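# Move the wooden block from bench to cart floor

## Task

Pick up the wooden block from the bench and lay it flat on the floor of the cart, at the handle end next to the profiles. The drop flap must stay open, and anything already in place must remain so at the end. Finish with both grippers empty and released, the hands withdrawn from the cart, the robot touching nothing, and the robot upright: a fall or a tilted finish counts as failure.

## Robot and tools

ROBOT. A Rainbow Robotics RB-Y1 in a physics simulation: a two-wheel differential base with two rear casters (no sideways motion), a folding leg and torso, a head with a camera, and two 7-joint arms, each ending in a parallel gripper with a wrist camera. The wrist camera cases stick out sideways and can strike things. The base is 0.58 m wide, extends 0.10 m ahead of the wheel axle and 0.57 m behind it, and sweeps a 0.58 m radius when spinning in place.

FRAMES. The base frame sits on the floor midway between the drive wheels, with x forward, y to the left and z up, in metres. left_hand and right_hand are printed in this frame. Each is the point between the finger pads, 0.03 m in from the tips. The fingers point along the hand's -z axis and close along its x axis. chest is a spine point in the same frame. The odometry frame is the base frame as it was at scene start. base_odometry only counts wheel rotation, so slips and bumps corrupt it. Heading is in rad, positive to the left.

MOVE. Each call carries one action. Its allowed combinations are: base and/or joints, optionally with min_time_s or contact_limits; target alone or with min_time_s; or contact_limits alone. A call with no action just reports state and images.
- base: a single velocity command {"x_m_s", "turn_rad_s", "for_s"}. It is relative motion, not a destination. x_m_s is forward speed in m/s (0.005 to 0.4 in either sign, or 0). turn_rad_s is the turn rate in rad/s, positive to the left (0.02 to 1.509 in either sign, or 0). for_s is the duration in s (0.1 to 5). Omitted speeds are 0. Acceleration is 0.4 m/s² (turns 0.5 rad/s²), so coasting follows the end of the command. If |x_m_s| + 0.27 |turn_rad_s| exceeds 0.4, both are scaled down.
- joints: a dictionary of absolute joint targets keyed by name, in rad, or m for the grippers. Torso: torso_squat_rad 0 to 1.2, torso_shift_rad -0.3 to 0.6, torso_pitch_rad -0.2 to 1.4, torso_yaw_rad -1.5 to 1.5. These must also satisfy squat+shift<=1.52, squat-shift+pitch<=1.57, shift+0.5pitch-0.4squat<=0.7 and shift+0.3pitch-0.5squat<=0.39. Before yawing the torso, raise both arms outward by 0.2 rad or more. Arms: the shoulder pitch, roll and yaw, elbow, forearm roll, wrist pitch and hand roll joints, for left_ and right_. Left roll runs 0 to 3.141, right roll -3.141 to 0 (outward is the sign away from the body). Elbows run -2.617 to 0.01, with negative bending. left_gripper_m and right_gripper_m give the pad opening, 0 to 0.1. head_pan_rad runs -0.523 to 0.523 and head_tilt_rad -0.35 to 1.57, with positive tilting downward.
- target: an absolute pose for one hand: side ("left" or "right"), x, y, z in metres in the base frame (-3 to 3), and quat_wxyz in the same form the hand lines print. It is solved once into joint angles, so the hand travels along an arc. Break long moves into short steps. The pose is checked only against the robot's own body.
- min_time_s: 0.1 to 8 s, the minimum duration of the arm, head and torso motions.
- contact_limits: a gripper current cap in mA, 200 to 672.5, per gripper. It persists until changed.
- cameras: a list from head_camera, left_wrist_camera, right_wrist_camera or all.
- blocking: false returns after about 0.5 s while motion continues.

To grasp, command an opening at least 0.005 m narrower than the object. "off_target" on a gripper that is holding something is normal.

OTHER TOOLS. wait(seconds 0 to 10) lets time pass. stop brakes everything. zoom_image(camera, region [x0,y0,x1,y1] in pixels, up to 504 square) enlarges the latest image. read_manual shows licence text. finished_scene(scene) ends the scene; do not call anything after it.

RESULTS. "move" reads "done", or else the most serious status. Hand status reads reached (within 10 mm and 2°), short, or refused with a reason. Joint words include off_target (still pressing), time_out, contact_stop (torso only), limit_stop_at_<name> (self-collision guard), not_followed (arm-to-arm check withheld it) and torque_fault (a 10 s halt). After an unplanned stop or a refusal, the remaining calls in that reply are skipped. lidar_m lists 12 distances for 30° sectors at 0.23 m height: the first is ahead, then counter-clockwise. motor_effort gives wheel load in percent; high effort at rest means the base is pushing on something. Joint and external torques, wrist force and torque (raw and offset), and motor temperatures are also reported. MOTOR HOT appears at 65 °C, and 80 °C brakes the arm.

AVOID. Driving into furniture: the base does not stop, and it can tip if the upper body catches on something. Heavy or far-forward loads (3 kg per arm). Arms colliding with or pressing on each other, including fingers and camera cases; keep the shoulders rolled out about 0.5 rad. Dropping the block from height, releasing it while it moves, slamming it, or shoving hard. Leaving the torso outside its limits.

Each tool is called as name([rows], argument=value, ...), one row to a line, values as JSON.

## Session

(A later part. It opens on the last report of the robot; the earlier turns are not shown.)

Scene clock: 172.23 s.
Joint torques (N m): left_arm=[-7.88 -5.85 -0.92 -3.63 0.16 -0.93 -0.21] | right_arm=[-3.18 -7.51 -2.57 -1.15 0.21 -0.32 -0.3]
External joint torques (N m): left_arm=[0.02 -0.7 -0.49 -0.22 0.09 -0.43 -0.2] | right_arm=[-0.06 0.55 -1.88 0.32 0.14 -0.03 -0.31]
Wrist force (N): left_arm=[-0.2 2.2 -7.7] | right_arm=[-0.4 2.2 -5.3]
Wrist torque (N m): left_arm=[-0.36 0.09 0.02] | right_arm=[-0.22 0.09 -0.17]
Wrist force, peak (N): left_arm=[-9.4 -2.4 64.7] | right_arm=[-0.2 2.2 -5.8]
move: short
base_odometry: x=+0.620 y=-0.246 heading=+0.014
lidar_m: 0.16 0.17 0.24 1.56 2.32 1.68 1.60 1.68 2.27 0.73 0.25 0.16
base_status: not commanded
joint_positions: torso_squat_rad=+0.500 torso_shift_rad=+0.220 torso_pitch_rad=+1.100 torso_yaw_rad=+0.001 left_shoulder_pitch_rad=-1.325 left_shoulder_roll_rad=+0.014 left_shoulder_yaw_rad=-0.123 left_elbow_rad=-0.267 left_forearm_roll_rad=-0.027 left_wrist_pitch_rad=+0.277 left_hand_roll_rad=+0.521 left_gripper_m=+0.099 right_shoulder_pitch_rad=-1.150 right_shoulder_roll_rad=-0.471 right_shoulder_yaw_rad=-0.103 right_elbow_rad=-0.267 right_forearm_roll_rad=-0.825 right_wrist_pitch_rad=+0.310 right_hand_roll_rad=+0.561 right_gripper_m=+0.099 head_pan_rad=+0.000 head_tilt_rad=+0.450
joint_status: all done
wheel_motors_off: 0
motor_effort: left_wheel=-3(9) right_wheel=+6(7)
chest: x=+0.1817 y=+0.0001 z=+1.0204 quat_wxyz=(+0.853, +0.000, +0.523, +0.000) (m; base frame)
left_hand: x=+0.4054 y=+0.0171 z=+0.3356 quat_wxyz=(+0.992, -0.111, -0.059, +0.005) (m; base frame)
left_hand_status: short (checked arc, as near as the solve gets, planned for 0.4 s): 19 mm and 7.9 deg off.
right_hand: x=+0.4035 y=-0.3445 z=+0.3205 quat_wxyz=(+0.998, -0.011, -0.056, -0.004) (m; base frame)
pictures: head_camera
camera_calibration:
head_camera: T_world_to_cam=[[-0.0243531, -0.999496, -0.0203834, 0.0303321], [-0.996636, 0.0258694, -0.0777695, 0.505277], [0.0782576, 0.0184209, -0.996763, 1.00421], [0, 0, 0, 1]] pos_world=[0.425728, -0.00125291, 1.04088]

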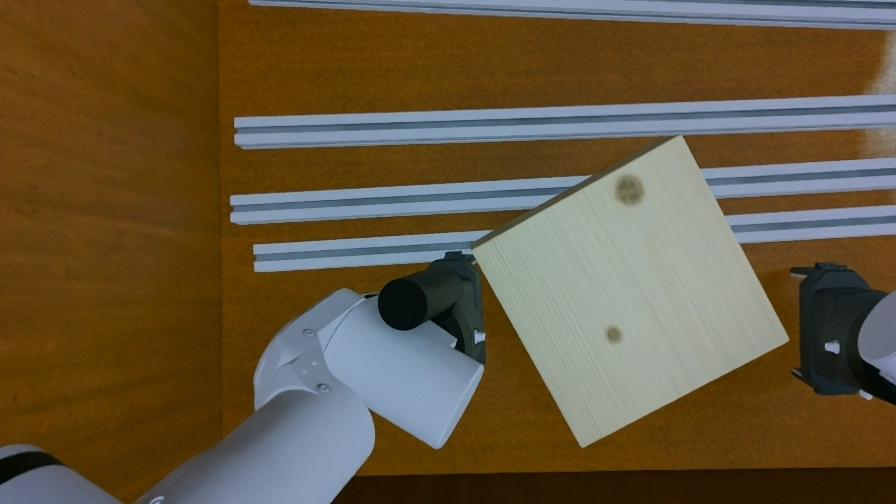

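move(target={"side": "right", "x": 0.40, "y": -0.315, "z": 0.318, "quat_wxyz": [0.9985, 0.03, -0.045, 0]})

move(target={"side": "left", "x": 0.405, "y": -0.02, "z": 0.33, "quat_wxyz": [0.9965, -0.0749, -0.04, 0]}, cameras=["head_camera"])

Scene clock: 175.10 s.
Joint torques (N m): left_arm=[-8.69 -9.15 -0.57 -4.25 0.25 -1.35 -0.38] | right_arm=[-4.92 -3.51 -2.01 -2.39 -0.52 0.22 -0.29]
External joint torques (N m): left_arm=[-0.75 -4.02 -0.14 -0.84 0.18 -0.86 -0.37] | right_arm=[-1.68 3.88 -1.32 -0.77 -0.55 0.37 -0.3]
Wrist force (N): left_arm=[0.0 8.5 -6.8] | right_arm=[-0.2 -1.9 -5.7]
Wrist torque (N m): left_arm=[-0.30 0.18 0.36] | right_arm=[-0.03 0.08 -0.21]
Wrist force, peak (N): left_arm=[1.6 12.8 -5.7] | right_arm=[-6.7 -13.9 -10.5]
move: done
base_odometry: x=+0.620 y=-0.246 heading=+0.014
lidar_m: 0.16 0.17 0.23 1.56 2.34 1.68 1.60 1.68 2.26 0.69 0.25 0.17
base_status: not commanded
joint_positions: torso_squat_rad=+0.500 torso_shift_rad=+0.220 torso_pitch_rad=+1.100 torso_yaw_rad=+0.001 left_shoulder_pitch_rad=-1.325 left_shoulder_roll_rad=+0.015 left_shoulder_yaw_rad=-0.123 left_elbow_rad=-0.267 left_forearm_roll_rad=-0.027 left_wrist_pitch_rad=+0.277 left_hand_roll_rad=+0.521 left_gripper_m=+0.099 right_shoulder_pitch_rad=-1.148 right_shoulder_roll_rad=-0.449 right_shoulder_yaw_rad=-0.119 right_elbow_rad=-0.289 right_forearm_roll_rad=-0.892 right_wrist_pitch_rad=+0.372 right_hand_roll_rad=+0.642 right_gripper_m=+0.099 head_pan_rad=+0.000 head_tilt_rad=+0.450
joint_status: all done
wheel_motors_off: 0
motor_effort: left_wheel=-4(5) right_wheel=+7(10)
chest: x=+0.1818 y=+0.0001 z=+1.0204 quat_wxyz=(+0.853, +0.000, +0.523, +0.000) (m; base frame)
left_hand: x=+0.4054 y=+0.0177 z=+0.3354 quat_wxyz=(+0.992, -0.110, -0.059, +0.005) (m; base frame)
right_hand: x=+0.3997 y=-0.3157 z=+0.3184 quat_wxyz=(+0.999, +0.028, -0.045, +0.000) (m; base frame)
right_hand_status: reached (checked arc, planned for 0.3 s): 1 mm and 0.3 deg off.
pictures: none

Scene clock: 176.13 s.
Joint torques (N m): left_arm=[-12.6 -22.85 -3.14 -11.44 -0.21 -5.07 -1.56] | right_arm=[-12.18 4.84 -2.19 -6.45 -2 1.3 -0.36]
External joint torques (N m): left_arm=[-4.53 -16.57 -2.93 -7.45 -0.24 -4.48 -1.55] | right_arm=[-9.01 12.27 -1.5 -4.85 -2.04 1.46 -0.36]
Wrist force (N): left_arm=[2.8 25.1 -5.5] | right_arm=[-7.0 -16.3 -9.7]
Wrist torque (N m): left_arm=[0.20 -0.08 1.33] | right_arm=[0.35 -0.19 0.07]
Wrist force, peak (N): left_arm=[2.4 36.1 -5.0] | right_arm=[-10.1 -25.3 -8.6]
move: short
base_odometry: x=+0.620 y=-0.246 heading=+0.014
lidar_m: 0.16 0.17 0.24 1.56 2.33 1.69 1.61 1.68 2.28 0.70 0.24 0.16
base_status: not commanded
joint_positions: torso_squat_rad=+0.500 torso_shift_rad=+0.220 torso_pitch_rad=+1.100 torso_yaw_rad=+0.001 left_shoulder_pitch_rad=-1.344 left_shoulder_roll_rad=+0.004 left_shoulder_yaw_rad=-0.475 left_elbow_rad=-0.265 left_forearm_roll_rad=-0.056 left_wrist_pitch_rad=+0.275 left_hand_roll_rad=+0.898 left_gripper_m=+0.099 right_shoulder_pitch_rad=-1.146 right_shoulder_roll_rad=-0.451 right_shoulder_yaw_rad=-0.119 right_elbow_rad=-0.288 right_forearm_roll_rad=-0.892 right_wrist_pitch_rad=+0.372 right_hand_roll_rad=+0.642 right_gripper_m=+0.099 head_pan_rad=+0.000 head_tilt_rad=+0.450
joint_status: all done
wheel_motors_off: 0
motor_effort: left_wheel=-4(5) right_wheel=+7(9)
chest: x=+0.1819 y=+0.0001 z=+1.0203 quat_wxyz=(+0.852, +0.000, +0.523, +0.000) (m; base frame)
left_hand: x=+0.4015 y=-0.0111 z=+0.3432 quat_wxyz=(+0.991, -0.115, -0.071, +0.002) (m; base frame)
left_hand_status: short (checked arc, as near as the solve gets, planned for 0.7 s): 16 mm and 5.8 deg off.
right_hand: x=+0.3983 y=-0.3177 z=+0.3182 quat_wxyz=(+0.999, +0.026, -0.044, +0.000) (m; base frame)
pictures: head_camera
camera_calibration:
head_camera: T_world_to_cam=[[-0.024262, -0.999498, -0.0203684, 0.0303758], [-0.996669, 0.0257701, -0.0773751, 0.504963], [0.0778611, 0.0184233, -0.996794, 1.00421], [0, 0, 0, 1]] pos_world=[0.425829, -0.00115321, 1.04068]

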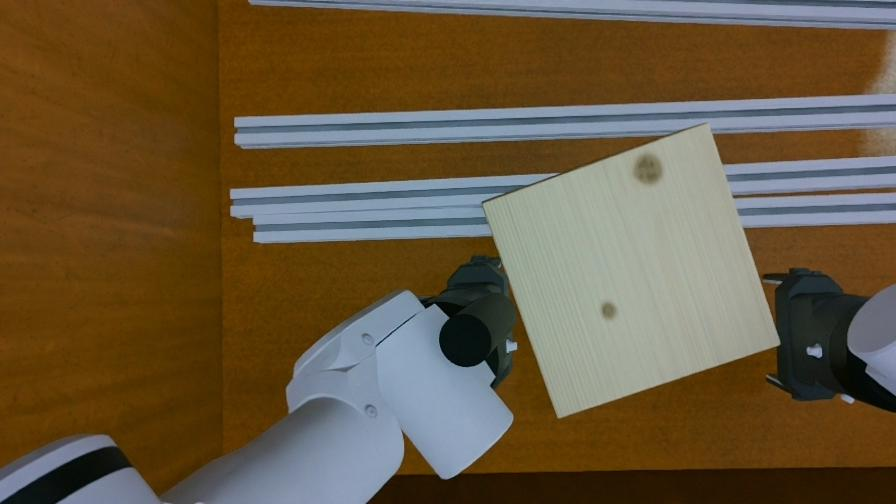

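move(target={"side": "right", "x": 0.385, "y": -0.285, "z": 0.318, "quat_wxyz": [0.9985, 0.04, -0.04, 0]})

move(target={"side": "right", "x": 0.375, "y": -0.26, "z": 0.318, "quat_wxyz": [0.9985, 0.04, -0.04, 0]}, cameras=["head_camera"])

Scene clock: 178.73 s.
Joint torques (N m): left_arm=[-10.28 -23.24 -2.9 -10.2 -0.12 -4.63 -1.48] | right_arm=[-11.47 5.39 1.2 -8.4 -2.41 -0.1 -0.11]
External joint torques (N m): left_arm=[-2.19 -16.96 -2.69 -6.2 -0.15 -4.04 -1.47] | right_arm=[-9.61 11.45 2.29 -5.9 -2.43 0.05 -0.11]
Wrist force (N): left_arm=[5.0 23.8 -9.5] | right_arm=[-7.2 -15.1 -9.1]
Wrist torque (N m): left_arm=[0.23 0.04 1.34] | right_arm=[0.24 -0.17 0.39]
Wrist force, peak (N): left_arm=[8.0 32.3 -2.4] | right_arm=[-16.6 -32.2 -7.2]
move: done
base_odometry: x=+0.620 y=-0.246 heading=+0.014
lidar_m: 0.15 0.17 0.23 1.57 2.33 1.68 1.60 1.68 2.27 0.70 0.24 0.17
base_status: not commanded
joint_positions: torso_squat_rad=+0.500 torso_shift_rad=+0.220 torso_pitch_rad=+1.100 torso_yaw_rad=+0.001 left_shoulder_pitch_rad=-1.344 left_shoulder_roll_rad=+0.004 left_shoulder_yaw_rad=-0.475 left_elbow_rad=-0.265 left_forearm_roll_rad=-0.056 left_wrist_pitch_rad=+0.275 left_hand_roll_rad=+0.898 left_gripper_m=+0.099 right_shoulder_pitch_rad=-1.013 right_shoulder_roll_rad=-0.404 right_shoulder_yaw_rad=-0.066 right_elbow_rad=-0.547 right_forearm_roll_rad=-0.694 right_wrist_pitch_rad=+0.440 right_hand_roll_rad=+0.367 right_gripper_m=+0.099 head_pan_rad=+0.000 head_tilt_rad=+0.450
joint_status: all done
wheel_motors_off: 0
motor_effort: left_wheel=-3(5) right_wheel=+7(12)
chest: x=+0.1819 y=+0.0001 z=+1.0203 quat_wxyz=(+0.852, +0.000, +0.523, +0.000) (m; base frame)
left_hand: x=+0.4021 y=-0.0114 z=+0.3434 quat_wxyz=(+0.991, -0.115, -0.071, +0.001) (m; base frame)
right_hand: x=+0.3835 y=-0.2880 z=+0.3178 quat_wxyz=(+0.998, +0.041, -0.039, +0.000) (m; base frame)
right_hand_status: reached (checked arc, planned for 0.6 s): 3 mm and 0.2 deg off.
pictures: none

Scene clock: 179.63 s.
Joint torques (N m): left_arm=[-12.09 -39.05 -1 -17.27 4.79 -9.25 2.21] | right_arm=[-17.02 28.52 5.46 -13.01 -6.08 0.81 -0.9]
External joint torques (N m): left_arm=[-4.01 -32.9 -0.8 -13.31 4.76 -8.67 2.22] | right_arm=[-15.71 33.4 6.51 -10.11 -6.12 0.99 -0.9]
Wrist force (N): left_arm=[11.1 48.7 13.7] | right_arm=[-7.0 -51.0 -4.0]
Wrist torque (N m): left_arm=[0.74 1.05 -2.28] | right_arm=[1.47 -0.12 1.17]
Wrist force, peak (N): left_arm=[9.4 52.8 17.8] | right_arm=[-4.5 -56.5 -2.6]
move: done
base_odometry: x=+0.620 y=-0.246 heading=+0.014
lidar_m: 0.15 0.16 0.24 1.56 2.32 1.68 1.60 1.68 2.27 0.69 0.24 0.17
base_status: not commanded
joint_positions: torso_squat_rad=+0.500 torso_shift_rad=+0.220 torso_pitch_rad=+1.100 torso_yaw_rad=+0.001 left_shoulder_pitch_rad=-1.344 left_shoulder_roll_rad=+0.008 left_shoulder_yaw_rad=-0.475 left_elbow_rad=-0.264 left_forearm_roll_rad=-0.057 left_wrist_pitch_rad=+0.276 left_hand_roll_rad=+0.897 left_gripper_m=+0.099 right_shoulder_pitch_rad=-0.959 right_shoulder_roll_rad=-0.360 right_shoulder_yaw_rad=-0.051 right_elbow_rad=-0.652 right_forearm_roll_rad=-0.540 right_wrist_pitch_rad=+0.454 right_hand_roll_rad=+0.211 right_gripper_m=+0.099 head_pan_rad=+0.000 head_tilt_rad=+0.450
joint_status: all done
wheel_motors_off: 0
motor_effort: left_wheel=-6(7) right_wheel=+8(9)
chest: x=+0.1817 y=+0.0000 z=+1.0204 quat_wxyz=(+0.853, +0.000, +0.523, +0.000) (m; base frame)
left_hand: x=+0.4024 y=-0.0078 z=+0.3425 quat_wxyz=(+0.991, -0.112, -0.071, +0.000) (m; base frame)
right_hand: x=+0.3734 y=-0.2679 z=+0.3178 quat_wxyz=(+0.999, +0.038, -0.039, +0.000) (m; base frame)
right_hand_status: reached (checked arc, planned for 0.4 s): 8 mm and 0.2 deg off.
pictures: head_camera
camera_calibration:
head_camera: T_world_to_cam=[[-0.0243594, -0.999497, -0.0202837, 0.0302313], [-0.996636, 0.0258679, -0.0777721, 0.505279], [0.0782577, 0.018321, -0.996765, 1.00422], [0, 0, 0, 1]] pos_world=[0.425728, -0.00125266, 1.04088]

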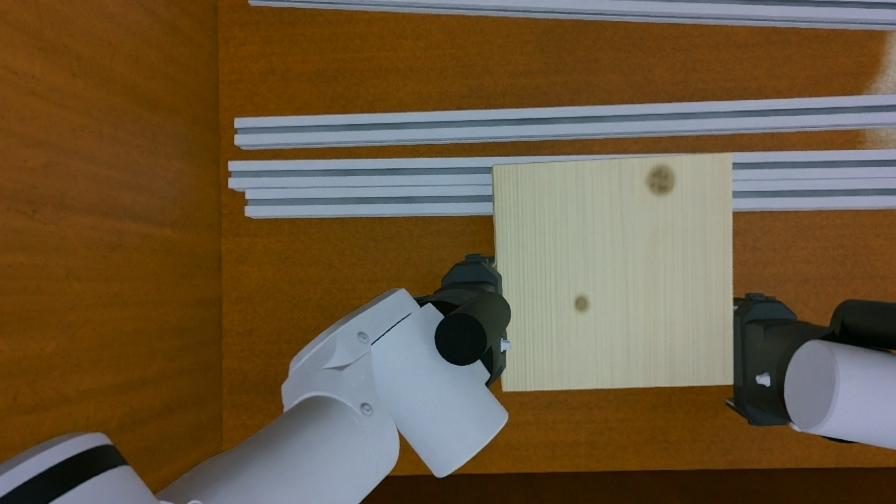

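move(target={"side": "right", "x": 0.385, "y": -0.29, "z": 0.32, "quat_wxyz": [0.9985, 0.04, -0.03, 0]})

move(target={"side": "right", "x": 0.42, "y": -0.29, "z": 0.325, "quat_wxyz": [0.9985, 0.04, -0.03, 0]})

move(target={"side": "right", "x": 0.42, "y": -0.262, "z": 0.32, "quat_wxyz": [0.9985, 0.04, -0.03, 0]}, cameras=["head_camera"])

Scene clock: 184.43 s.
Joint torques (N m): left_arm=[-9.67 -12.04 -0.63 -7.28 0.42 -2.82 0.2] | right_arm=[-3.17 -4.32 -0.41 -3 -0.26 0.11 -0.39]
External joint torques (N m): left_arm=[-1.56 -5.71 -0.41 -3.25 0.39 -2.22 0.21] | right_arm=[-1.21 1.86 0.77 -0.35 -0.3 0.25 -0.39]
Wrist force (N): left_arm=[-0.2 8.0 -8.8] | right_arm=[-0.6 2.0 -4.4]
Wrist torque (N m): left_arm=[0.02 0.21 0.11] | right_arm=[-0.22 0.04 -0.23]
Wrist force, peak (N): left_arm=[11.1 49.1 14.0] | right_arm=[-6.9 -51.7 -3.5]
move: done
base_odometry: x=+0.620 y=-0.246 heading=+0.014
lidar_m: 0.15 0.17 0.22 1.54 2.33 1.69 1.60 1.68 2.25 0.70 0.25 0.16
base_status: not commanded
joint_positions: torso_squat_rad=+0.500 torso_shift_rad=+0.220 torso_pitch_rad=+1.100 torso_yaw_rad=+0.001 left_shoulder_pitch_rad=-1.345 left_shoulder_roll_rad=+0.001 left_shoulder_yaw_rad=-0.475 left_elbow_rad=-0.266 left_forearm_roll_rad=-0.056 left_wrist_pitch_rad=+0.274 left_hand_roll_rad=+0.898 left_gripper_m=+0.099 right_shoulder_pitch_rad=-1.008 right_shoulder_roll_rad=-0.413 right_shoulder_yaw_rad=-0.055 right_elbow_rad=-0.577 right_forearm_roll_rad=-0.649 right_wrist_pitch_rad=+0.477 right_hand_roll_rad=+0.306 right_gripper_m=+0.099 head_pan_rad=+0.000 head_tilt_rad=+0.450
joint_status: all done
wheel_motors_off: 0
motor_effort: left_wheel=-4(6) right_wheel=+5(9)
chest: x=+0.1818 y=+0.0001 z=+1.0204 quat_wxyz=(+0.853, +0.000, +0.523, +0.000) (m; base frame)
left_hand: x=+0.4018 y=-0.0136 z=+0.3441 quat_wxyz=(+0.991, -0.117, -0.071, +0.001) (m; base frame)
right_hand: x=+0.3848 y=-0.2904 z=+0.3203 quat_wxyz=(+0.999, +0.038, -0.030, +0.000) (m; base frame)
right_hand_status: reached (checked arc, planned for 0.3 s): 1 mm and 0.2 deg off.
pictures: none

Scene clock: 185.13 s.
Joint torques (N m): left_arm=[-9.96 -11.7 -0.76 -6.87 0.44 -2.49 0.12] | right_arm=[-2.87 -7.27 -2.08 -2.19 -0.22 -0.03 0.04]
External joint torques (N m): left_arm=[-1.85 -5.34 -0.54 -2.85 0.4 -1.89 0.13] | right_arm=[1.13 -0.45 -1.02 0.6 -0.26 0.11 0.04]
Wrist force (N): left_arm=[0.0 7.9 -7.0] | right_arm=[-0.3 2.3 -4.6]
Wrist torque (N m): left_arm=[0.06 0.17 0.17] | right_arm=[-0.26 0.09 -0.24]
Wrist force, peak (N): left_arm=[-0.2 7.6 -9.3] | right_arm=[2.6 2.5 -5.1]
move: done
base_odometry: x=+0.620 y=-0.246 heading=+0.014
lidar_m: 0.15 0.16 0.23 1.56 2.32 1.68 1.60 1.68 2.27 0.70 0.25 0.16
base_status: not commanded
joint_positions: torso_squat_rad=+0.500 torso_shift_rad=+0.220 torso_pitch_rad=+1.100 torso_yaw_rad=+0.001 left_shoulder_pitch_rad=-1.345 left_shoulder_roll_rad=+0.001 left_shoulder_yaw_rad=-0.475 left_elbow_rad=-0.266 left_forearm_roll_rad=-0.056 left_wrist_pitch_rad=+0.274 left_hand_roll_rad=+0.898 left_gripper_m=+0.099 right_shoulder_pitch_rad=-1.114 right_shoulder_roll_rad=-0.434 right_shoulder_yaw_rad=-0.059 right_elbow_rad=-0.487 right_forearm_roll_rad=-0.659 right_wrist_pitch_rad=+0.501 right_hand_roll_rad=+0.320 right_gripper_m=+0.099 head_pan_rad=+0.000 head_tilt_rad=+0.450
joint_status: all done
wheel_motors_off: 0
motor_effort: left_wheel=-2(4) right_wheel=+2(7)
chest: x=+0.1818 y=+0.0001 z=+1.0204 quat_wxyz=(+0.853, +0.000, +0.523, +0.000) (m; base frame)
left_hand: x=+0.4017 y=-0.0137 z=+0.3441 quat_wxyz=(+0.991, -0.117, -0.071, +0.001) (m; base frame)
right_hand: x=+0.4199 y=-0.2896 z=+0.3257 quat_wxyz=(+0.999, +0.038, -0.031, +0.000) (m; base frame)
right_hand_status: reached (checked arc, planned for 0.4 s): 1 mm and 0.2 deg off.
pictures: none

Scene clock: 185.77 s.
Joint torques (N m): left_arm=[-15.67 -34.52 -0.35 -18.1 2.88 -10.21 0.94] | right_arm=[-15.15 30.35 3.13 -7.84 -5.74 0.67 -1.17]
External joint torques (N m): left_arm=[-7.57 -28.34 -0.15 -14.14 2.85 -9.63 0.95] | right_arm=[-10.63 36.21 3.97 -5.09 -5.79 0.83 -1.18]
Wrist force (N): left_arm=[4.2 44.9 29.8] | right_arm=[-2.0 -43.3 21.1]
Wrist torque (N m): left_arm=[0.70 1.29 -1.11] | right_arm=[1.85 0.84 1.47]
Wrist force, peak (N): left_arm=[4.4 49.4 34.1] | right_arm=[0.9 -70.7 45.1]
move: done
base_odometry: x=+0.620 y=-0.246 heading=+0.014
lidar_m: 0.16 0.16 0.23 1.56 2.32 1.68 1.60 1.68 2.28 0.71 0.24 0.17
base_status: not commanded
joint_positions: torso_squat_rad=+0.500 torso_shift_rad=+0.219 torso_pitch_rad=+1.098 torso_yaw_rad=+0.000 left_shoulder_pitch_rad=-1.343 left_shoulder_roll_rad=+0.007 left_shoulder_yaw_rad=-0.475 left_elbow_rad=-0.263 left_forearm_roll_rad=-0.057 left_wrist_pitch_rad=+0.276 left_hand_roll_rad=+0.898 left_gripper_m=+0.099 right_shoulder_pitch_rad=-1.142 right_shoulder_roll_rad=-0.398 right_shoulder_yaw_rad=-0.038 right_elbow_rad=-0.454 right_forearm_roll_rad=-0.584 right_wrist_pitch_rad=+0.469 right_hand_roll_rad=+0.240 right_gripper_m=+0.099 head_pan_rad=+0.000 head_tilt_rad=+0.450
joint_status: all done
wheel_motors_off: 0
motor_effort: left_wheel=-3(15) right_wheel=+7(18)
chest: x=+0.1811 y=+0.0002 z=+1.0209 quat_wxyz=(+0.853, +0.000, +0.522, +0.000) (m; base frame)
left_hand: x=+0.4018 y=-0.0083 z=+0.3432 quat_wxyz=(+0.991, -0.113, -0.071, +0.001) (m; base frame)
right_hand: x=+0.4199 y=-0.2696 z=+0.3220 quat_wxyz=(+0.999, +0.034, -0.031, +0.000) (m; base frame)
right_hand_status: reached (checked arc, planned for 0.3 s): 8 mm and 0.7 deg off.
pictures: head_camera
camera_calibration:
head_camera: T_world_to_cam=[[-0.0242422, -0.999504, -0.0201147, 0.030209], [-0.996519, 0.0257653, -0.07928, 0.506264], [0.0797589, 0.0181228, -0.996649, 1.00439], [0, 0, 0, 1]] pos_world=[0.425125, -0.00105247, 1.04177]

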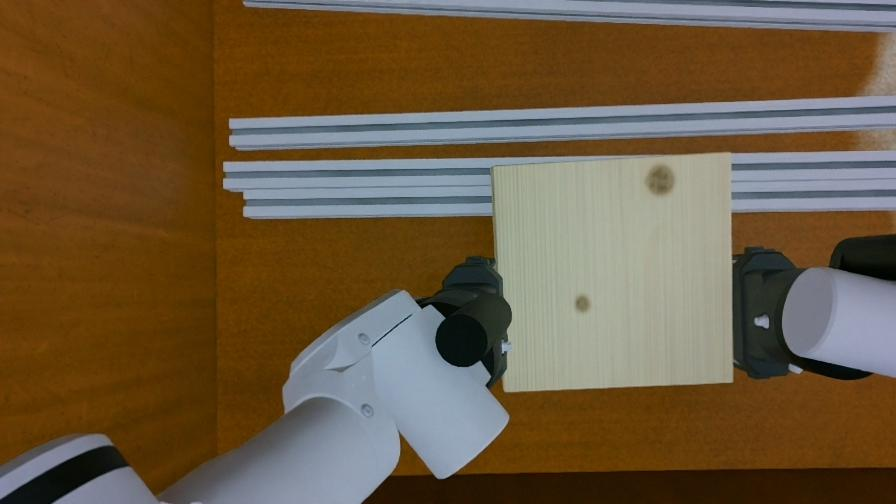

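move(joints={"torso_shift_rad": 0.09, "torso_squat_rad": 0.525}, min_time_s=3, cameras=["head_camera"])

Scene clock: 190.63 s.
Joint torques (N m): left_arm=[-12.59 -25.25 -0.42 -12.94 2.5 -5.83 1.06] | right_arm=[-9.48 13.7 0.72 -5.15 -3.58 1.49 -1.11]
External joint torques (N m): left_arm=[-4.51 -18.99 -0.22 -8.95 2.47 -5.24 1.07] | right_arm=[-4.95 19.42 1.54 -2.4 -3.63 1.64 -1.11]
Wrist force (N): left_arm=[4.6 26.5 -8.1] | right_arm=[2.2 -22.3 -2.8]
Wrist torque (N m): left_arm=[0.49 0.09 -1.24] | right_arm=[0.25 0.30 1.19]
Wrist force, peak (N): left_arm=[3.9 45.6 32.8] | right_arm=[-2.2 -43.5 23.8]
move: done
base_odometry: x=+0.620 y=-0.246 heading=+0.014
lidar_m: 0.15 0.17 0.24 1.57 2.33 1.68 1.60 1.69 2.28 0.71 0.24 0.16
base_status: not commanded
joint_positions: torso_squat_rad=+0.525 torso_shift_rad=+0.090 torso_pitch_rad=+1.100 torso_yaw_rad=+0.001 left_shoulder_pitch_rad=-1.344 left_shoulder_roll_rad=+0.005 left_shoulder_yaw_rad=-0.476 left_elbow_rad=-0.265 left_forearm_roll_rad=-0.057 left_wrist_pitch_rad=+0.275 left_hand_roll_rad=+0.898 left_gripper_m=+0.099 right_shoulder_pitch_rad=-1.144 right_shoulder_roll_rad=-0.393 right_shoulder_yaw_rad=-0.037 right_elbow_rad=-0.455 right_forearm_roll_rad=-0.585 right_wrist_pitch_rad=+0.469 right_hand_roll_rad=+0.240 right_gripper_m=+0.099 head_pan_rad=+0.000 head_tilt_rad=+0.450
joint_status: all done
wheel_motors_off: 0
motor_effort: left_wheel=-5(9) right_wheel=+5(9)
chest: x=+0.1023 y=+0.0001 z=+1.0241 quat_wxyz=(+0.853, +0.000, +0.523, +0.000) (m; base frame)
left_hand: x=+0.3222 y=-0.0106 z=+0.3469 quat_wxyz=(+0.991, -0.115, -0.071, +0.001) (m; base frame)
right_hand: x=+0.3402 y=-0.2659 z=+0.3247 quat_wxyz=(+0.999, +0.037, -0.031, +0.000) (m; base frame)
pictures: head_camera
camera_calibration:
head_camera: T_world_to_cam=[[-0.0242655, -0.9995, -0.0202755, 0.0284284], [-0.996645, 0.0257719, -0.0776761, 0.426235], [0.0781598, 0.0183227, -0.996772, 1.01417], [0, 0, 0, 1]] pos_world=[0.346228, -0.00115295, 1.04458]

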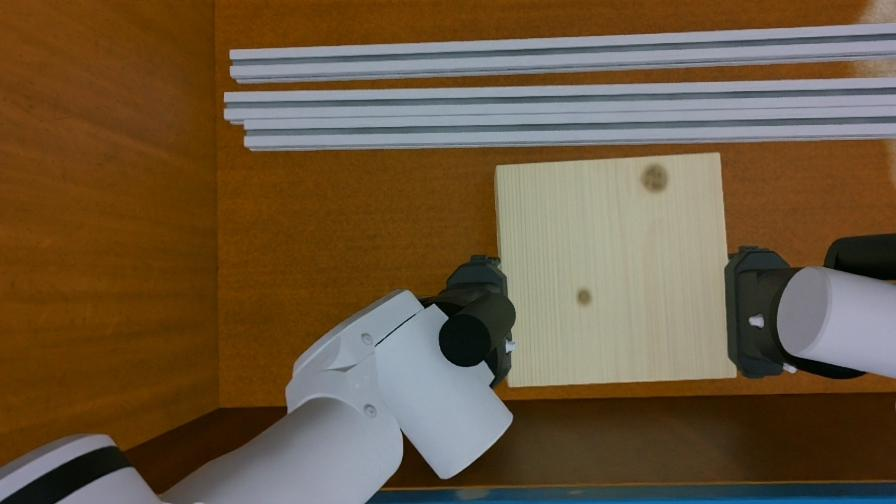

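move(target={"side": "left", "x": 0.325, "y": 0.04, "z": 0.35, "quat_wxyz": [0.993, -0.1, -0.06, 0]})

move(target={"side": "left", "x": 0.40, "y": 0.13, "z": 0.50, "quat_wxyz": [0.9972, -0.0749, 0, 0]}, cameras=["all"])

Scene clock: 194.50 s.
Joint torques (N m): left_arm=[-6.27 -4.45 1.24 -5.71 0.05 -0.97 -0.04] | right_arm=[-7.86 -0.32 -0.01 -4.49 -1.17 0.02 -0.47]
External joint torques (N m): left_arm=[-0.18 -0.79 1.4 -0.27 -0.04 -0.47 -0.03] | right_arm=[-3.32 5.3 0.8 -1.73 -1.21 0.17 -0.47]
Wrist force (N): left_arm=[0.6 2.3 -7.4] | right_arm=[-1.8 -3.5 -3.7]
Wrist torque (N m): left_arm=[-0.33 0.18 0.14] | right_arm=[-0.19 0.07 0.32]
Wrist force, peak (N): left_arm=[3.6 26.9 -8.3] | right_arm=[2.7 -22.8 -1.7]
move: done
base_odometry: x=+0.620 y=-0.246 heading=+0.014
lidar_m: 0.16 0.17 0.24 1.56 2.33 1.68 1.61 1.68 2.27 0.71 0.24 0.17
base_status: not commanded
joint_positions: torso_squat_rad=+0.525 torso_shift_rad=+0.090 torso_pitch_rad=+1.100 torso_yaw_rad=+0.001 left_shoulder_pitch_rad=-1.123 left_shoulder_roll_rad=+0.169 left_shoulder_yaw_rad=-0.452 left_elbow_rad=-0.727 left_forearm_roll_rad=+0.080 left_wrist_pitch_rad=+0.512 left_hand_roll_rad=+0.697 left_gripper_m=+0.099 right_shoulder_pitch_rad=-1.144 right_shoulder_roll_rad=-0.390 right_shoulder_yaw_rad=-0.037 right_elbow_rad=-0.455 right_forearm_roll_rad=-0.585 right_wrist_pitch_rad=+0.470 right_hand_roll_rad=+0.240 right_gripper_m=+0.099 head_pan_rad=+0.000 head_tilt_rad=+0.450
joint_status: all done
wheel_motors_off: 0
motor_effort: left_wheel=-4(8) right_wheel=+10(10)
chest: x=+0.1022 y=+0.0001 z=+1.0241 quat_wxyz=(+0.853, +0.000, +0.523, +0.000) (m; base frame)
left_hand: x=+0.3248 y=+0.0400 z=+0.3500 quat_wxyz=(+0.993, -0.100, -0.060, +0.000) (m; base frame)
left_hand_status: reached (checked arc, planned for 0.8 s): 0 mm and 0.0 deg off.
right_hand: x=+0.3396 y=-0.2634 z=+0.3244 quat_wxyz=(+0.999, +0.039, -0.030, +0.000) (m; base frame)
pictures: none

Scene clock: 196.20 s.
Joint torques (N m): left_arm=[-6.42 2.52 4.16 -8.24 0.26 -0.8 -0.17] | right_arm=[-5.59 -4.04 -0.29 -3.09 -0.36 -0.03 -0.35]
External joint torques (N m): left_arm=[0.92 -0.47 1.3 0.16 0 -0.55 -0.17] | right_arm=[-1.03 1.55 0.52 -0.32 -0.4 0.12 -0.35]
Wrist force (N): left_arm=[0.9 1.5 -7.4] | right_arm=[-0.3 2.5 -4.2]
Wrist torque (N m): left_arm=[-0.29 0.19 0.13] | right_arm=[-0.30 0.09 -0.02]
Wrist force, peak (N): left_arm=[1.6 5.2 -7.5] | right_arm=[-1.7 -4.6 -7.2]
move: done
base_odometry: x=+0.620 y=-0.246 heading=+0.014
lidar_m: 0.16 0.17 0.23 1.57 2.33 1.68 1.60 1.67 2.28 0.71 0.25 0.16
base_status: not commanded
joint_positions: torso_squat_rad=+0.525 torso_shift_rad=+0.090 torso_pitch_rad=+1.100 torso_yaw_rad=+0.001 left_shoulder_pitch_rad=-0.989 left_shoulder_roll_rad=+0.525 left_shoulder_yaw_rad=-0.304 left_elbow_rad=-1.654 left_forearm_roll_rad=+0.402 left_wrist_pitch_rad=+1.339 left_hand_roll_rad=+0.586 left_gripper_m=+0.099 right_shoulder_pitch_rad=-1.145 right_shoulder_roll_rad=-0.389 right_shoulder_yaw_rad=-0.037 right_elbow_rad=-0.456 right_forearm_roll_rad=-0.585 right_wrist_pitch_rad=+0.470 right_hand_roll_rad=+0.240 right_gripper_m=+0.099 head_pan_rad=+0.000 head_tilt_rad=+0.450
joint_status: all done
wheel_motors_off: 0
motor_effort: left_wheel=-2(21) right_wheel=+6(19)
chest: x=+0.1022 y=+0.0000 z=+1.0241 quat_wxyz=(+0.853, +0.000, +0.523, +0.000) (m; base frame)
left_hand: x=+0.4001 y=+0.1298 z=+0.5001 quat_wxyz=(+0.997, -0.075, +0.000, +0.000) (m; base frame)
left_hand_status: reached (checked arc, planned for 1.3 s): 0 mm and 0.0 deg off.
right_hand: x=+0.3399 y=-0.2624 z=+0.3245 quat_wxyz=(+0.999, +0.039, -0.031, +0.000) (m; base frame)
pictures: head_camera, left_wrist_camera, right_wrist_camera
camera_calibration:
head_camera: T_world_to_cam=[[-0.0243673, -0.999497, -0.0202795, 0.0283682], [-0.996651, 0.0258718, -0.0775729, 0.426132], [0.0780586, 0.0183214, -0.99678, 1.01421], [0, 0, 0, 1]] pos_world=[0.346229, -0.00125265, 1.04458]
left_wrist_camera: T_world_to_cam=[[0.999604, 0.0251358, -0.0126677, -0.397424], [0.0277858, -0.809271, 0.586778, -0.170466], [0.0044975, -0.586898, -0.809649, 0.551781], [0, 0, 0, 1]] pos_world=[0.399522, 0.195875, 0.54174]
right_wrist_camera: T_world_to_cam=[[-0.99569, -0.0241876, -0.089532, 0.359929], [-0.0710948, 0.818983, 0.569397, 0.0814314], [0.0595528, 0.573308, -0.817173, 0.467477], [0, 0, 0, 1]] pos_world=[0.336328, -0.325994, 0.367868]

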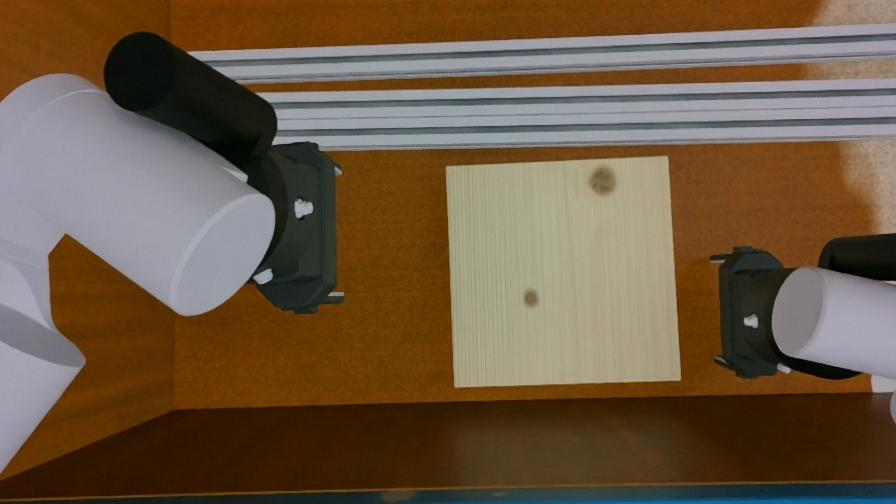

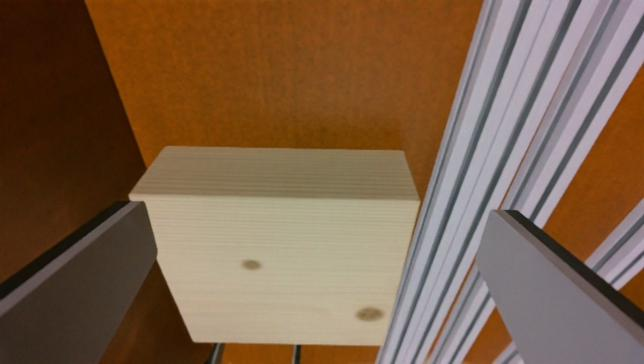

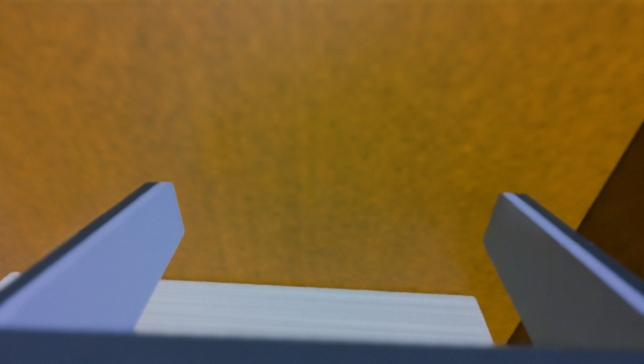

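move(target={"side": "right", "x": 0.345, "y": -0.19, "z": 0.325, "quat_wxyz": [0.999, 0.04, -0.02, 0]})

move(target={"side": "right", "x": 0.345, "y": -0.135, "z": 0.325, "quat_wxyz": [0.999, 0.04, -0.02, 0]}, cameras=["head_camera"])

Scene clock: 199.73 s.
Joint torques (N m): left_arm=[-6.75 1.77 4.11 -8.18 0.24 -0.71 -0.15] | right_arm=[-6.78 -1.07 0.34 -3.64 -0.41 -0.12 0.22]
External joint torques (N m): left_arm=[0.58 -1.22 1.25 0.22 -0.02 -0.47 -0.14] | right_arm=[-0.76 1.51 0.72 -0.28 -0.46 0.02 0.22]
Wrist force (N): left_arm=[2.5 1.0 -7.2] | right_arm=[0.1 1.9 -4.8]
Wrist torque (N m): left_arm=[-0.22 0.40 0.12] | right_arm=[-0.22 0.13 -0.03]
Wrist force, peak (N): left_arm=[1.4 2.5 -8.5] | right_arm=[-1.1 -10.2 -5.2]
move: done
base_odometry: x=+0.620 y=-0.246 heading=+0.014
lidar_m: 0.15 0.16 0.23 1.57 2.32 1.69 1.61 1.67 2.26 0.69 0.24 0.16
base_status: not commanded
joint_positions: torso_squat_rad=+0.525 torso_shift_rad=+0.090 torso_pitch_rad=+1.100 torso_yaw_rad=+0.001 left_shoulder_pitch_rad=-0.989 left_shoulder_roll_rad=+0.525 left_shoulder_yaw_rad=-0.304 left_elbow_rad=-1.654 left_forearm_roll_rad=+0.402 left_wrist_pitch_rad=+1.339 left_hand_roll_rad=+0.586 left_gripper_m=+0.099 right_shoulder_pitch_rad=-1.190 right_shoulder_roll_rad=-0.283 right_shoulder_yaw_rad=+0.018 right_elbow_rad=-0.488 right_forearm_roll_rad=-0.344 right_wrist_pitch_rad=+0.507 right_hand_roll_rad=-0.039 right_gripper_m=+0.099 head_pan_rad=+0.000 head_tilt_rad=+0.450
joint_status: all done
wheel_motors_off: 0
motor_effort: left_wheel=-4(5) right_wheel=+4(13)
chest: x=+0.1022 y=+0.0001 z=+1.0241 quat_wxyz=(+0.853, +0.000, +0.523, +0.000) (m; base frame)
left_hand: x=+0.4001 y=+0.1300 z=+0.5000 quat_wxyz=(+0.997, -0.075, +0.000, +0.000) (m; base frame)
right_hand: x=+0.3455 y=-0.1904 z=+0.3252 quat_wxyz=(+0.999, +0.046, -0.020, +0.001) (m; base frame)
right_hand_status: reached (checked arc, planned for 0.5 s): 1 mm and 0.7 deg off.
pictures: none

Scene clock: 200.57 s.
Joint torques (N m): left_arm=[-6.52 1.94 3.77 -8.07 0.26 -0.71 -0.21] | right_arm=[-7.76 2.13 1.12 -3.23 -0.44 -0.2 0.35]
External joint torques (N m): left_arm=[0.81 -1.04 0.91 0.33 0 -0.47 -0.21] | right_arm=[-0.43 2.11 1.08 0.02 -0.5 -0.03 0.35]
Wrist force (N): left_arm=[1.5 2.0 -7.3] | right_arm=[0.0 2.1 -4.0]
Wrist torque (N m): left_arm=[-0.34 0.26 0.14] | right_arm=[-0.23 0.10 -0.03]
Wrist force, peak (N): left_arm=[1.2 1.9 -8.3] | right_arm=[1.1 -17.8 0.8]
move: done
base_odometry: x=+0.620 y=-0.246 heading=+0.014
lidar_m: 0.16 0.17 0.23 1.56 2.32 1.68 1.61 1.68 2.27 0.70 0.24 0.17
base_status: not commanded
joint_positions: torso_squat_rad=+0.525 torso_shift_rad=+0.090 torso_pitch_rad=+1.100 torso_yaw_rad=+0.001 left_shoulder_pitch_rad=-0.989 left_shoulder_roll_rad=+0.525 left_shoulder_yaw_rad=-0.304 left_elbow_rad=-1.654 left_forearm_roll_rad=+0.402 left_wrist_pitch_rad=+1.339 left_hand_roll_rad=+0.586 left_gripper_m=+0.099 right_shoulder_pitch_rad=-1.273 right_shoulder_roll_rad=-0.186 right_shoulder_yaw_rad=+0.057 right_elbow_rad=-0.383 right_forearm_roll_rad=-0.136 right_wrist_pitch_rad=+0.462 right_hand_roll_rad=-0.275 right_gripper_m=+0.099 head_pan_rad=+0.000 head_tilt_rad=+0.450
joint_status: all done
wheel_motors_off: 0
motor_effort: left_wheel=-5(9) right_wheel=+6(12)
chest: x=+0.1022 y=+0.0001 z=+1.0241 quat_wxyz=(+0.853, +0.000, +0.523, +0.000) (m; base frame)
left_hand: x=+0.4001 y=+0.1300 z=+0.5000 quat_wxyz=(+0.997, -0.075, +0.000, +0.000) (m; base frame)
right_hand: x=+0.3448 y=-0.1355 z=+0.3258 quat_wxyz=(+0.999, +0.041, -0.022, +0.000) (m; base frame)
right_hand_status: reached (checked arc, planned for 0.4 s): 1 mm and 0.3 deg off.
pictures: head_camera
camera_calibration:
head_camera: T_world_to_cam=[[-0.0243637, -0.999497, -0.0202793, 0.0284666], [-0.996651, 0.0258682, -0.0775731, 0.42613], [0.0780587, 0.0183214, -0.99678, 1.01421], [0, 0, 0, 1]] pos_world=[0.346229, -0.00115266, 1.04458]

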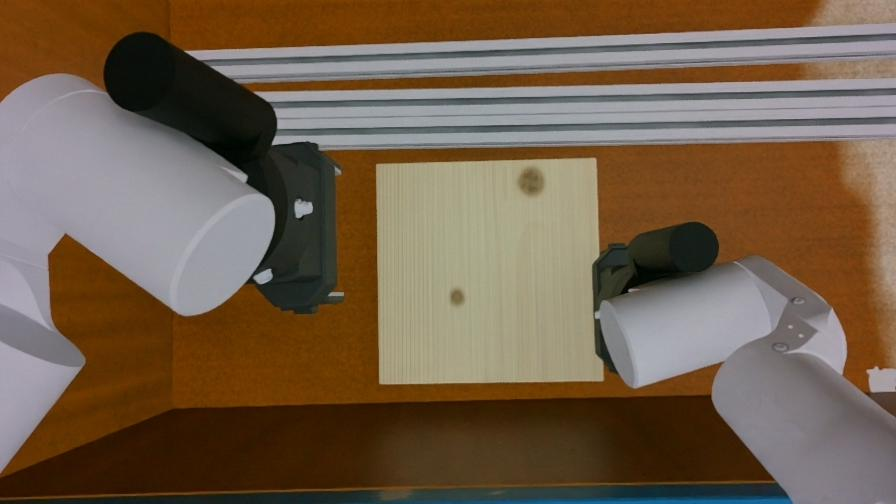

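move(target={"side": "left", "x": 0.40, "y": 0.16, "z": 0.58, "quat_wxyz": [0.9972, -0.0749, 0, 0]})

move(target={"side": "right", "x": 0.345, "y": -0.075, "z": 0.327, "quat_wxyz": [0.9985, 0.05, -0.02, 0]}, cameras=["head_camera"])

Scene clock: 203.77 s.
Joint torques (N m): left_arm=[-5.52 4.19 5.39 -7.88 0.24 -0.69 0.19] | right_arm=[-7.63 0.95 0.68 -2.88 -0.28 -0.1 0.28]
External joint torques (N m): left_arm=[1.04 -0.71 1.42 0.51 -0.02 -0.44 0.19] | right_arm=[-0.29 0.92 0.64 0.37 -0.35 0.07 0.28]
Wrist force (N): left_arm=[1.0 1.7 -7.4] | right_arm=[-0.1 2.2 -4.7]
Wrist torque (N m): left_arm=[-0.26 0.23 0.06] | right_arm=[-0.24 0.11 -0.03]
Wrist force, peak (N): left_arm=[1.6 2.7 -8.4] | right_arm=[0.0 2.8 -4.7]
move: done
base_odometry: x=+0.620 y=-0.246 heading=+0.014
lidar_m: 0.16 0.16 0.24 1.56 2.34 1.68 1.60 1.68 2.27 0.71 0.24 0.17
base_status: not commanded
joint_positions: torso_squat_rad=+0.525 torso_shift_rad=+0.090 torso_pitch_rad=+1.100 torso_yaw_rad=+0.001 left_shoulder_pitch_rad=-0.920 left_shoulder_roll_rad=+0.653 left_shoulder_yaw_rad=-0.205 left_elbow_rad=-1.998 left_forearm_roll_rad=+0.520 left_wrist_pitch_rad=+1.584 left_hand_roll_rad=+0.648 left_gripper_m=+0.099 right_shoulder_pitch_rad=-1.274 right_shoulder_roll_rad=-0.186 right_shoulder_yaw_rad=+0.057 right_elbow_rad=-0.383 right_forearm_roll_rad=-0.136 right_wrist_pitch_rad=+0.462 right_hand_roll_rad=-0.275 right_gripper_m=+0.099 head_pan_rad=+0.000 head_tilt_rad=+0.450
joint_status: all done
wheel_motors_off: 0
motor_effort: left_wheel=-3(11) right_wheel=+7(13)
chest: x=+0.1022 y=+0.0001 z=+1.0241 quat_wxyz=(+0.853, +0.000, +0.523, +0.000) (m; base frame)
left_hand: x=+0.4001 y=+0.1598 z=+0.5798 quat_wxyz=(+0.997, -0.075, +0.000, +0.000) (m; base frame)
left_hand_status: reached (checked arc, planned for 0.7 s): 0 mm and 0.0 deg off.
right_hand: x=+0.3448 y=-0.1352 z=+0.3258 quat_wxyz=(+0.999, +0.041, -0.022, +0.000) (m; base frame)
pictures: none

Scene clock: 204.87 s.
Joint torques (N m): left_arm=[-5.84 3.74 5.2 -7.92 0.28 -0.62 0.17] | right_arm=[-8.98 4.76 1.22 -2.9 -0.3 -0.23 0.25]
External joint torques (N m): left_arm=[0.71 -1.16 1.23 0.46 0.02 -0.37 0.18] | right_arm=[-0.98 2.31 0.93 0.14 -0.37 0.1 0.25]
Wrist force (N): left_arm=[1.1 1.7 -7.5] | right_arm=[-0.8 2.3 -4.3]
Wrist torque (N m): left_arm=[-0.32 0.22 0.05] | right_arm=[-0.30 0.03 -0.08]
Wrist force, peak (N): left_arm=[1.4 2.0 -8.5] | right_arm=[3.1 -13.7 -8.6]
move: short
base_odometry: x=+0.620 y=-0.246 heading=+0.014
lidar_m: 0.15 0.17 0.22 1.56 2.33 1.68 1.61 1.69 2.27 0.71 0.25 0.17
base_status: not commanded
joint_positions: torso_squat_rad=+0.525 torso_shift_rad=+0.090 torso_pitch_rad=+1.100 torso_yaw_rad=+0.001 left_shoulder_pitch_rad=-0.920 left_shoulder_roll_rad=+0.653 left_shoulder_yaw_rad=-0.205 left_elbow_rad=-1.998 left_forearm_roll_rad=+0.520 left_wrist_pitch_rad=+1.584 left_hand_roll_rad=+0.648 left_gripper_m=+0.099 right_shoulder_pitch_rad=-1.334 right_shoulder_roll_rad=-0.094 right_shoulder_yaw_rad=+0.086 right_elbow_rad=-0.267 right_forearm_roll_rad=+0.009 right_wrist_pitch_rad=+0.325 right_hand_roll_rad=-0.456 right_gripper_m=+0.099 head_pan_rad=+0.000 head_tilt_rad=+0.450
joint_status: all done
wheel_motors_off: 0
motor_effort: left_wheel=-4(10) right_wheel=+7(10)
chest: x=+0.1022 y=+0.0001 z=+1.0241 quat_wxyz=(+0.853, +0.000, +0.523, +0.000) (m; base frame)
left_hand: x=+0.4001 y=+0.1599 z=+0.5798 quat_wxyz=(+0.997, -0.075, +0.000, +0.000) (m; base frame)
right_hand: x=+0.3440 y=-0.0761 z=+0.3303 quat_wxyz=(+0.996, +0.067, -0.054, -0.002) (m; base frame)
right_hand_status: short (checked arc, as near as the solve gets, planned for 0.4 s): 4 mm and 4.4 deg off. The place is met; only the turn is off.
pictures: head_camera
camera_calibration:
head_camera: T_world_to_cam=[[-0.0243637, -0.999497, -0.0202793, 0.0284666], [-0.996651, 0.0258682, -0.0775731, 0.42613], [0.0780587, 0.0183214, -0.99678, 1.01421], [0, 0, 0, 1]] pos_world=[0.346229, -0.00115266, 1.04458]

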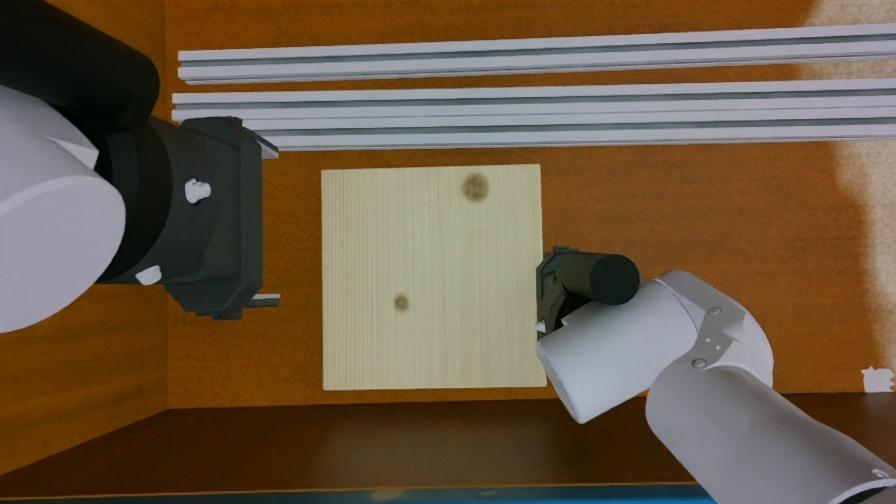

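move(target={"side": "right", "x": 0.36, "y": -0.16, "z": 0.37, "quat_wxyz": [0.9985, 0.05, -0.02, 0]})

move(target={"side": "right", "x": 0.40, "y": -0.2, "z": 0.55, "quat_wxyz": [0.9972, 0.0749, 0, 0]})

move(joints={"torso_pitch_rad": 0.6, "torso_squat_rad": 0.25, "torso_shift_rad": 0.05, "head_tilt_rad": 0.6}, min_time_s=2.5, cameras=["head_camera"])

Scene clock: 208.07 s.
Joint torques (N m): left_arm=[-6.02 3.41 5.38 -7.88 0.17 -0.57 0.12] | right_arm=[-5.43 -0.76 -1.35 -6.79 -0.09 -0.23 -0.18]
External joint torques (N m): left_arm=[0.54 -1.5 1.41 0.5 -0.09 -0.32 0.12] | right_arm=[-0.28 0.27 -1.13 -0.94 -0.15 -0.08 -0.19]
Wrist force (N): left_arm=[1.7 1.9 -7.6] | right_arm=[-0.3 2.1 -4.6]
Wrist torque (N m): left_arm=[-0.33 0.32 0.04] | right_arm=[-0.26 0.05 -0.22]
Wrist force, peak (N): left_arm=[1.5 1.7 -8.4] | right_arm=[1.1 3.6 -4.4]
move: done
base_odometry: x=+0.620 y=-0.246 heading=+0.014
lidar_m: 0.16 0.17 0.22 1.57 2.32 1.67 1.61 1.68 2.27 0.70 0.24 0.18
base_status: not commanded
joint_positions: torso_squat_rad=+0.525 torso_shift_rad=+0.090 torso_pitch_rad=+1.100 torso_yaw_rad=+0.001 left_shoulder_pitch_rad=-0.920 left_shoulder_roll_rad=+0.653 left_shoulder_yaw_rad=-0.205 left_elbow_rad=-1.998 left_forearm_roll_rad=+0.520 left_wrist_pitch_rad=+1.584 left_hand_roll_rad=+0.648 left_gripper_m=+0.099 right_shoulder_pitch_rad=-1.008 right_shoulder_roll_rad=-0.212 right_shoulder_yaw_rad=-0.033 right_elbow_rad=-1.014 right_forearm_roll_rad=-0.147 right_wrist_pitch_rad=+0.840 right_hand_roll_rad=-0.170 right_gripper_m=+0.099 head_pan_rad=+0.000 head_tilt_rad=+0.450
joint_status: all done
wheel_motors_off: 0
motor_effort: left_wheel=-3(4) right_wheel=+7(8)
chest: x=+0.1022 y=+0.0001 z=+1.0241 quat_wxyz=(+0.853, +0.000, +0.523, +0.000) (m; base frame)
left_hand: x=+0.4001 y=+0.1599 z=+0.5798 quat_wxyz=(+0.997, -0.075, +0.000, +0.000) (m; base frame)
right_hand: x=+0.3598 y=-0.1600 z=+0.3700 quat_wxyz=(+0.999, +0.050, -0.020, +0.000) (m; base frame)
right_hand_status: reached (checked arc, planned for 1.1 s): 0 mm and 0.0 deg off.
pictures: none

Scene clock: 209.77 s.
Joint torques (N m): left_arm=[-6.01 3.66 5.1 -7.86 0.17 -0.64 0.13] | right_arm=[-3.7 -4.91 -3.4 -8.99 -0.36 -0.07 -0.19]
External joint torques (N m): left_arm=[0.54 -1.25 1.12 0.52 -0.09 -0.39 0.13] | right_arm=[1.14 -0.76 -1.41 -0.69 -0.32 0.03 -0.19]
Wrist force (N): left_arm=[1.5 1.8 -7.6] | right_arm=[0.0 1.5 -3.8]
Wrist torque (N m): left_arm=[-0.31 0.23 0.07] | right_arm=[-0.19 0.12 -0.07]
Wrist force, peak (N): left_arm=[1.4 1.2 -8.9] | right_arm=[0.6 4.0 -4.5]
move: done
base_odometry: x=+0.620 y=-0.246 heading=+0.014
lidar_m: 0.16 0.17 0.23 1.56 2.34 1.69 1.60 1.68 2.27 0.69 0.25 0.17
base_status: not commanded
joint_positions: torso_squat_rad=+0.525 torso_shift_rad=+0.090 torso_pitch_rad=+1.100 torso_yaw_rad=+0.001 left_shoulder_pitch_rad=-0.920 left_shoulder_roll_rad=+0.653 left_shoulder_yaw_rad=-0.205 left_elbow_rad=-1.998 left_forearm_roll_rad=+0.520 left_wrist_pitch_rad=+1.584 left_hand_roll_rad=+0.648 left_gripper_m=+0.099 right_shoulder_pitch_rad=-0.853 right_shoulder_roll_rad=-0.358 right_shoulder_yaw_rad=-0.130 right_elbow_rad=-1.890 right_forearm_roll_rad=-0.345 right_wrist_pitch_rad=+1.609 right_hand_roll_rad=-0.210 right_gripper_m=+0.099 head_pan_rad=+0.000 head_tilt_rad=+0.450
joint_status: all done
wheel_motors_off: 0
motor_effort: left_wheel=-3(4) right_wheel=+7(9)
chest: x=+0.1022 y=+0.0001 z=+1.0241 quat_wxyz=(+0.853, +0.000, +0.523, +0.000) (m; base frame)
left_hand: x=+0.4001 y=+0.1599 z=+0.5798 quat_wxyz=(+0.997, -0.075, +0.000, +0.000) (m; base frame)
right_hand: x=+0.4000 y=-0.1998 z=+0.5500 quat_wxyz=(+0.997, +0.075, +0.000, +0.000) (m; base frame)
right_hand_status: reached (checked arc, planned for 1.2 s): 0 mm and 0.0 deg off.
pictures: none

Scene clock: 212.57 s.
Joint torques (N m): left_arm=[-13.47 5.62 7.52 -6.78 -0.38 -1.28 0.14] | right_arm=[-13.25 -6.91 -3.82 -9.26 -0.12 -0.88 -0.13]
External joint torques (N m): left_arm=[0.89 -1.39 0.97 0.42 -0.03 -0.3 0.17] | right_arm=[0.35 -0.41 -1.04 -0.92 -0.27 0.12 -0.15]
Wrist force (N): left_arm=[-1.7 1.7 -7.1] | right_arm=[-2.7 2.5 -3.6]
Wrist torque (N m): left_arm=[-0.27 0.15 0.07] | right_arm=[-0.34 -0.04 -0.06]
Wrist force, peak (N): left_arm=[1.4 1.6 -8.3] | right_arm=[-2.6 2.5 -4.2]
move: done
base_odometry: x=+0.620 y=-0.246 heading=+0.014
lidar_m: 0.15 0.17 0.23 1.56 2.32 1.67 1.60 1.69 2.27 0.70 0.25 0.17
base_status: not commanded
joint_positions: torso_squat_rad=+0.250 torso_shift_rad=+0.050 torso_pitch_rad=+0.600 torso_yaw_rad=+0.001 left_shoulder_pitch_rad=-0.920 left_shoulder_roll_rad=+0.653 left_shoulder_yaw_rad=-0.205 left_elbow_rad=-1.998 left_forearm_roll_rad=+0.520 left_wrist_pitch_rad=+1.584 left_hand_roll_rad=+0.648 left_gripper_m=+0.099 right_shoulder_pitch_rad=-0.853 right_shoulder_roll_rad=-0.358 right_shoulder_yaw_rad=-0.130 right_elbow_rad=-1.890 right_forearm_roll_rad=-0.345 right_wrist_pitch_rad=+1.609 right_hand_roll_rad=-0.210 right_gripper_m=+0.099 head_pan_rad=+0.000 head_tilt_rad=+0.600
joint_status: all done
wheel_motors_off: 0
motor_effort: left_wheel=-3(5) right_wheel=+7(8)
chest: x=-0.0194 y=+0.0001 z=+1.2133 quat_wxyz=(+0.955, +0.000, +0.295, +0.000) (m; base frame)
left_hand: x=+0.4550 y=+0.1600 z=+0.9663 quat_wxyz=(+0.966, -0.072, -0.247, -0.019) (m; base frame)
right_hand: x=+0.4693 y=-0.1998 z=+0.9400 quat_wxyz=(+0.966, +0.073, -0.247, +0.019) (m; base frame)
pictures: head_camera
camera_calibration:
head_camera: T_world_to_cam=[[-0.0158406, -0.9995, -0.0273677, 0.0383231], [-0.909577, 0.0257715, -0.414736, 0.719661], [0.415233, 0.0183234, -0.90953, 1.14118], [0, 0, 0, 1]] pos_world=[0.18134, -0.00115296, 1.33745]

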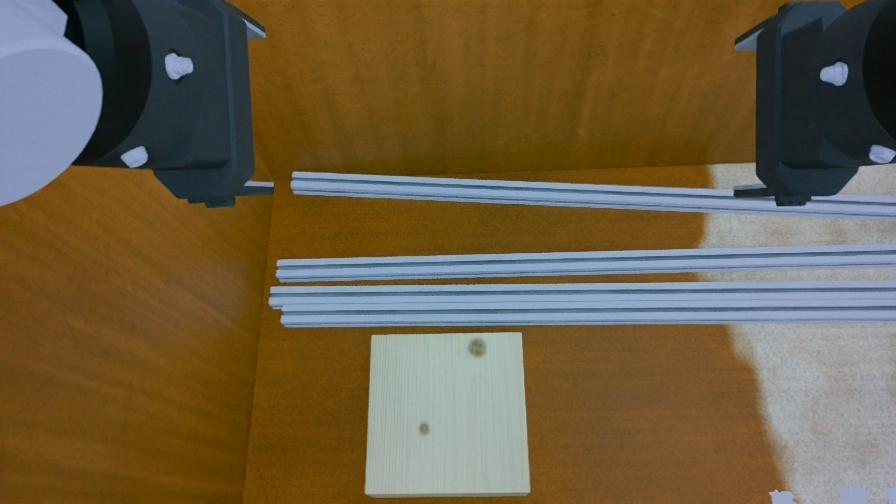

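move(base={"x_m_s": -0.25, "for_s": 1.8})

move(joints={"torso_pitch_rad": 0.2, "torso_shift_rad": 0.0, "head_tilt_rad": 0.75}, min_time_s=1.5, cameras=["head_camera"])

Scene clock: 216.87 s.
Joint torques (N m): left_arm=[-12.9 5.71 7.77 -6.87 -0.39 -1.22 0.1] | right_arm=[-13.79 -6.68 -4.01 -9.07 -0.08 -0.94 -0.13]
External joint torques (N m): left_arm=[1.45 -1.31 1.22 0.33 -0.04 -0.23 0.13] | right_arm=[-0.19 -0.17 -1.23 -0.72 -0.23 0.05 -0.16]
Wrist force (N): left_arm=[-1.6 1.0 -7.1] | right_arm=[-3.2 2.5 -3.7]
Wrist torque (N m): left_arm=[-0.21 0.12 0.10] | right_arm=[-0.30 -0.07 -0.06]
Wrist force, peak (N): left_arm=[-2.2 1.9 -7.6] | right_arm=[-3.4 2.7 -4.0]
move: done
base_odometry: x=+0.170 y=-0.252 heading=+0.015
lidar_m: 0.60 0.63 1.11 4.84 1.69 1.20 1.16 1.22 1.64 4.28 0.90 0.65
base_status: done (sent for 1.8 of 1.8 s)
joint_positions: torso_squat_rad=+0.250 torso_shift_rad=+0.050 torso_pitch_rad=+0.600 torso_yaw_rad=+0.001 left_shoulder_pitch_rad=-0.920 left_shoulder_roll_rad=+0.653 left_shoulder_yaw_rad=-0.205 left_elbow_rad=-1.998 left_forearm_roll_rad=+0.520 left_wrist_pitch_rad=+1.584 left_hand_roll_rad=+0.648 left_gripper_m=+0.099 right_shoulder_pitch_rad=-0.853 right_shoulder_roll_rad=-0.358 right_shoulder_yaw_rad=-0.130 right_elbow_rad=-1.890 right_forearm_roll_rad=-0.345 right_wrist_pitch_rad=+1.609 right_hand_roll_rad=-0.210 right_gripper_m=+0.099 head_pan_rad=+0.000 head_tilt_rad=+0.600
joint_status: not commanded
wheel_motors_off: 0
motor_effort: left_wheel=+9(43) right_wheel=-7(28)
chest: x=-0.0195 y=+0.0001 z=+1.2133 quat_wxyz=(+0.955, +0.000, +0.295, +0.000) (m; base frame)
left_hand: x=+0.4550 y=+0.1600 z=+0.9663 quat_wxyz=(+0.966, -0.072, -0.247, -0.019) (m; base frame)
right_hand: x=+0.4692 y=-0.1998 z=+0.9400 quat_wxyz=(+0.966, +0.073, -0.247, +0.019) (m; base frame)
pictures: none

Scene clock: 219.00 s.
Joint torques (N m): left_arm=[-16.6 5.86 8.39 -4.42 -0.84 -1.7 0.17] | right_arm=[-18.66 -7.55 -3.89 -7.64 0 -1.5 -0.08]
External joint torques (N m): left_arm=[1.52 -1.61 0.92 0.53 -0.05 -0.3 0.21] | right_arm=[-0.37 -0.29 -0.98 -0.75 -0.28 0.04 -0.12]
Wrist force (N): left_arm=[-3.4 1.6 -5.6] | right_arm=[-4.5 2.0 -2.1]
Wrist torque (N m): left_arm=[-0.28 -0.01 0.06] | right_arm=[-0.29 -0.13 -0.09]
Wrist force, peak (N): left_arm=[-2.3 1.5 -7.4] | right_arm=[-4.8 2.8 -1.9]
move: done
base_odometry: x=+0.170 y=-0.252 heading=+0.015
lidar_m: 0.61 0.62 1.11 4.84 1.69 1.20 1.16 1.21 1.64 4.29 0.89 0.64
base_status: not commanded
joint_positions: torso_squat_rad=+0.250 torso_shift_rad=+0.000 torso_pitch_rad=+0.200 torso_yaw_rad=+0.001 left_shoulder_pitch_rad=-0.920 left_shoulder_roll_rad=+0.653 left_shoulder_yaw_rad=-0.205 left_elbow_rad=-1.998 left_forearm_roll_rad=+0.520 left_wrist_pitch_rad=+1.584 left_hand_roll_rad=+0.648 left_gripper_m=+0.099 right_shoulder_pitch_rad=-0.853 right_shoulder_roll_rad=-0.358 right_shoulder_yaw_rad=-0.130 right_elbow_rad=-1.890 right_forearm_roll_rad=-0.345 right_wrist_pitch_rad=+1.609 right_hand_roll_rad=-0.210 right_gripper_m=+0.099 head_pan_rad=+0.000 head_tilt_rad=+0.750
joint_status: all done
wheel_motors_off: 0
motor_effort: left_wheel=+11(12) right_wheel=-8(10)
chest: x=-0.1666 y=+0.0001 z=+1.2620 quat_wxyz=(+0.995, +0.000, +0.100, +0.000) (m; base frame)
left_hand: x=+0.3666 y=+0.1600 z=+1.2192 quat_wxyz=(+0.898, -0.067, -0.434, -0.033) (m; base frame)
right_hand: x=+0.3900 y=-0.1998 z=+1.2005 quat_wxyz=(+0.898, +0.067, -0.434, +0.033) (m; base frame)
pictures: head_camera
camera_calibration:
head_camera: T_world_to_cam=[[-0.00855942, -0.999504, -0.0302946, 0.0423086], [-0.778685, 0.0256692, -0.62689, 0.880905], [0.627357, 0.0182241, -0.778519, 1.14291], [0, 0, 0, 1]] pos_world=[-0.0307034, -0.00115301, 1.44329]

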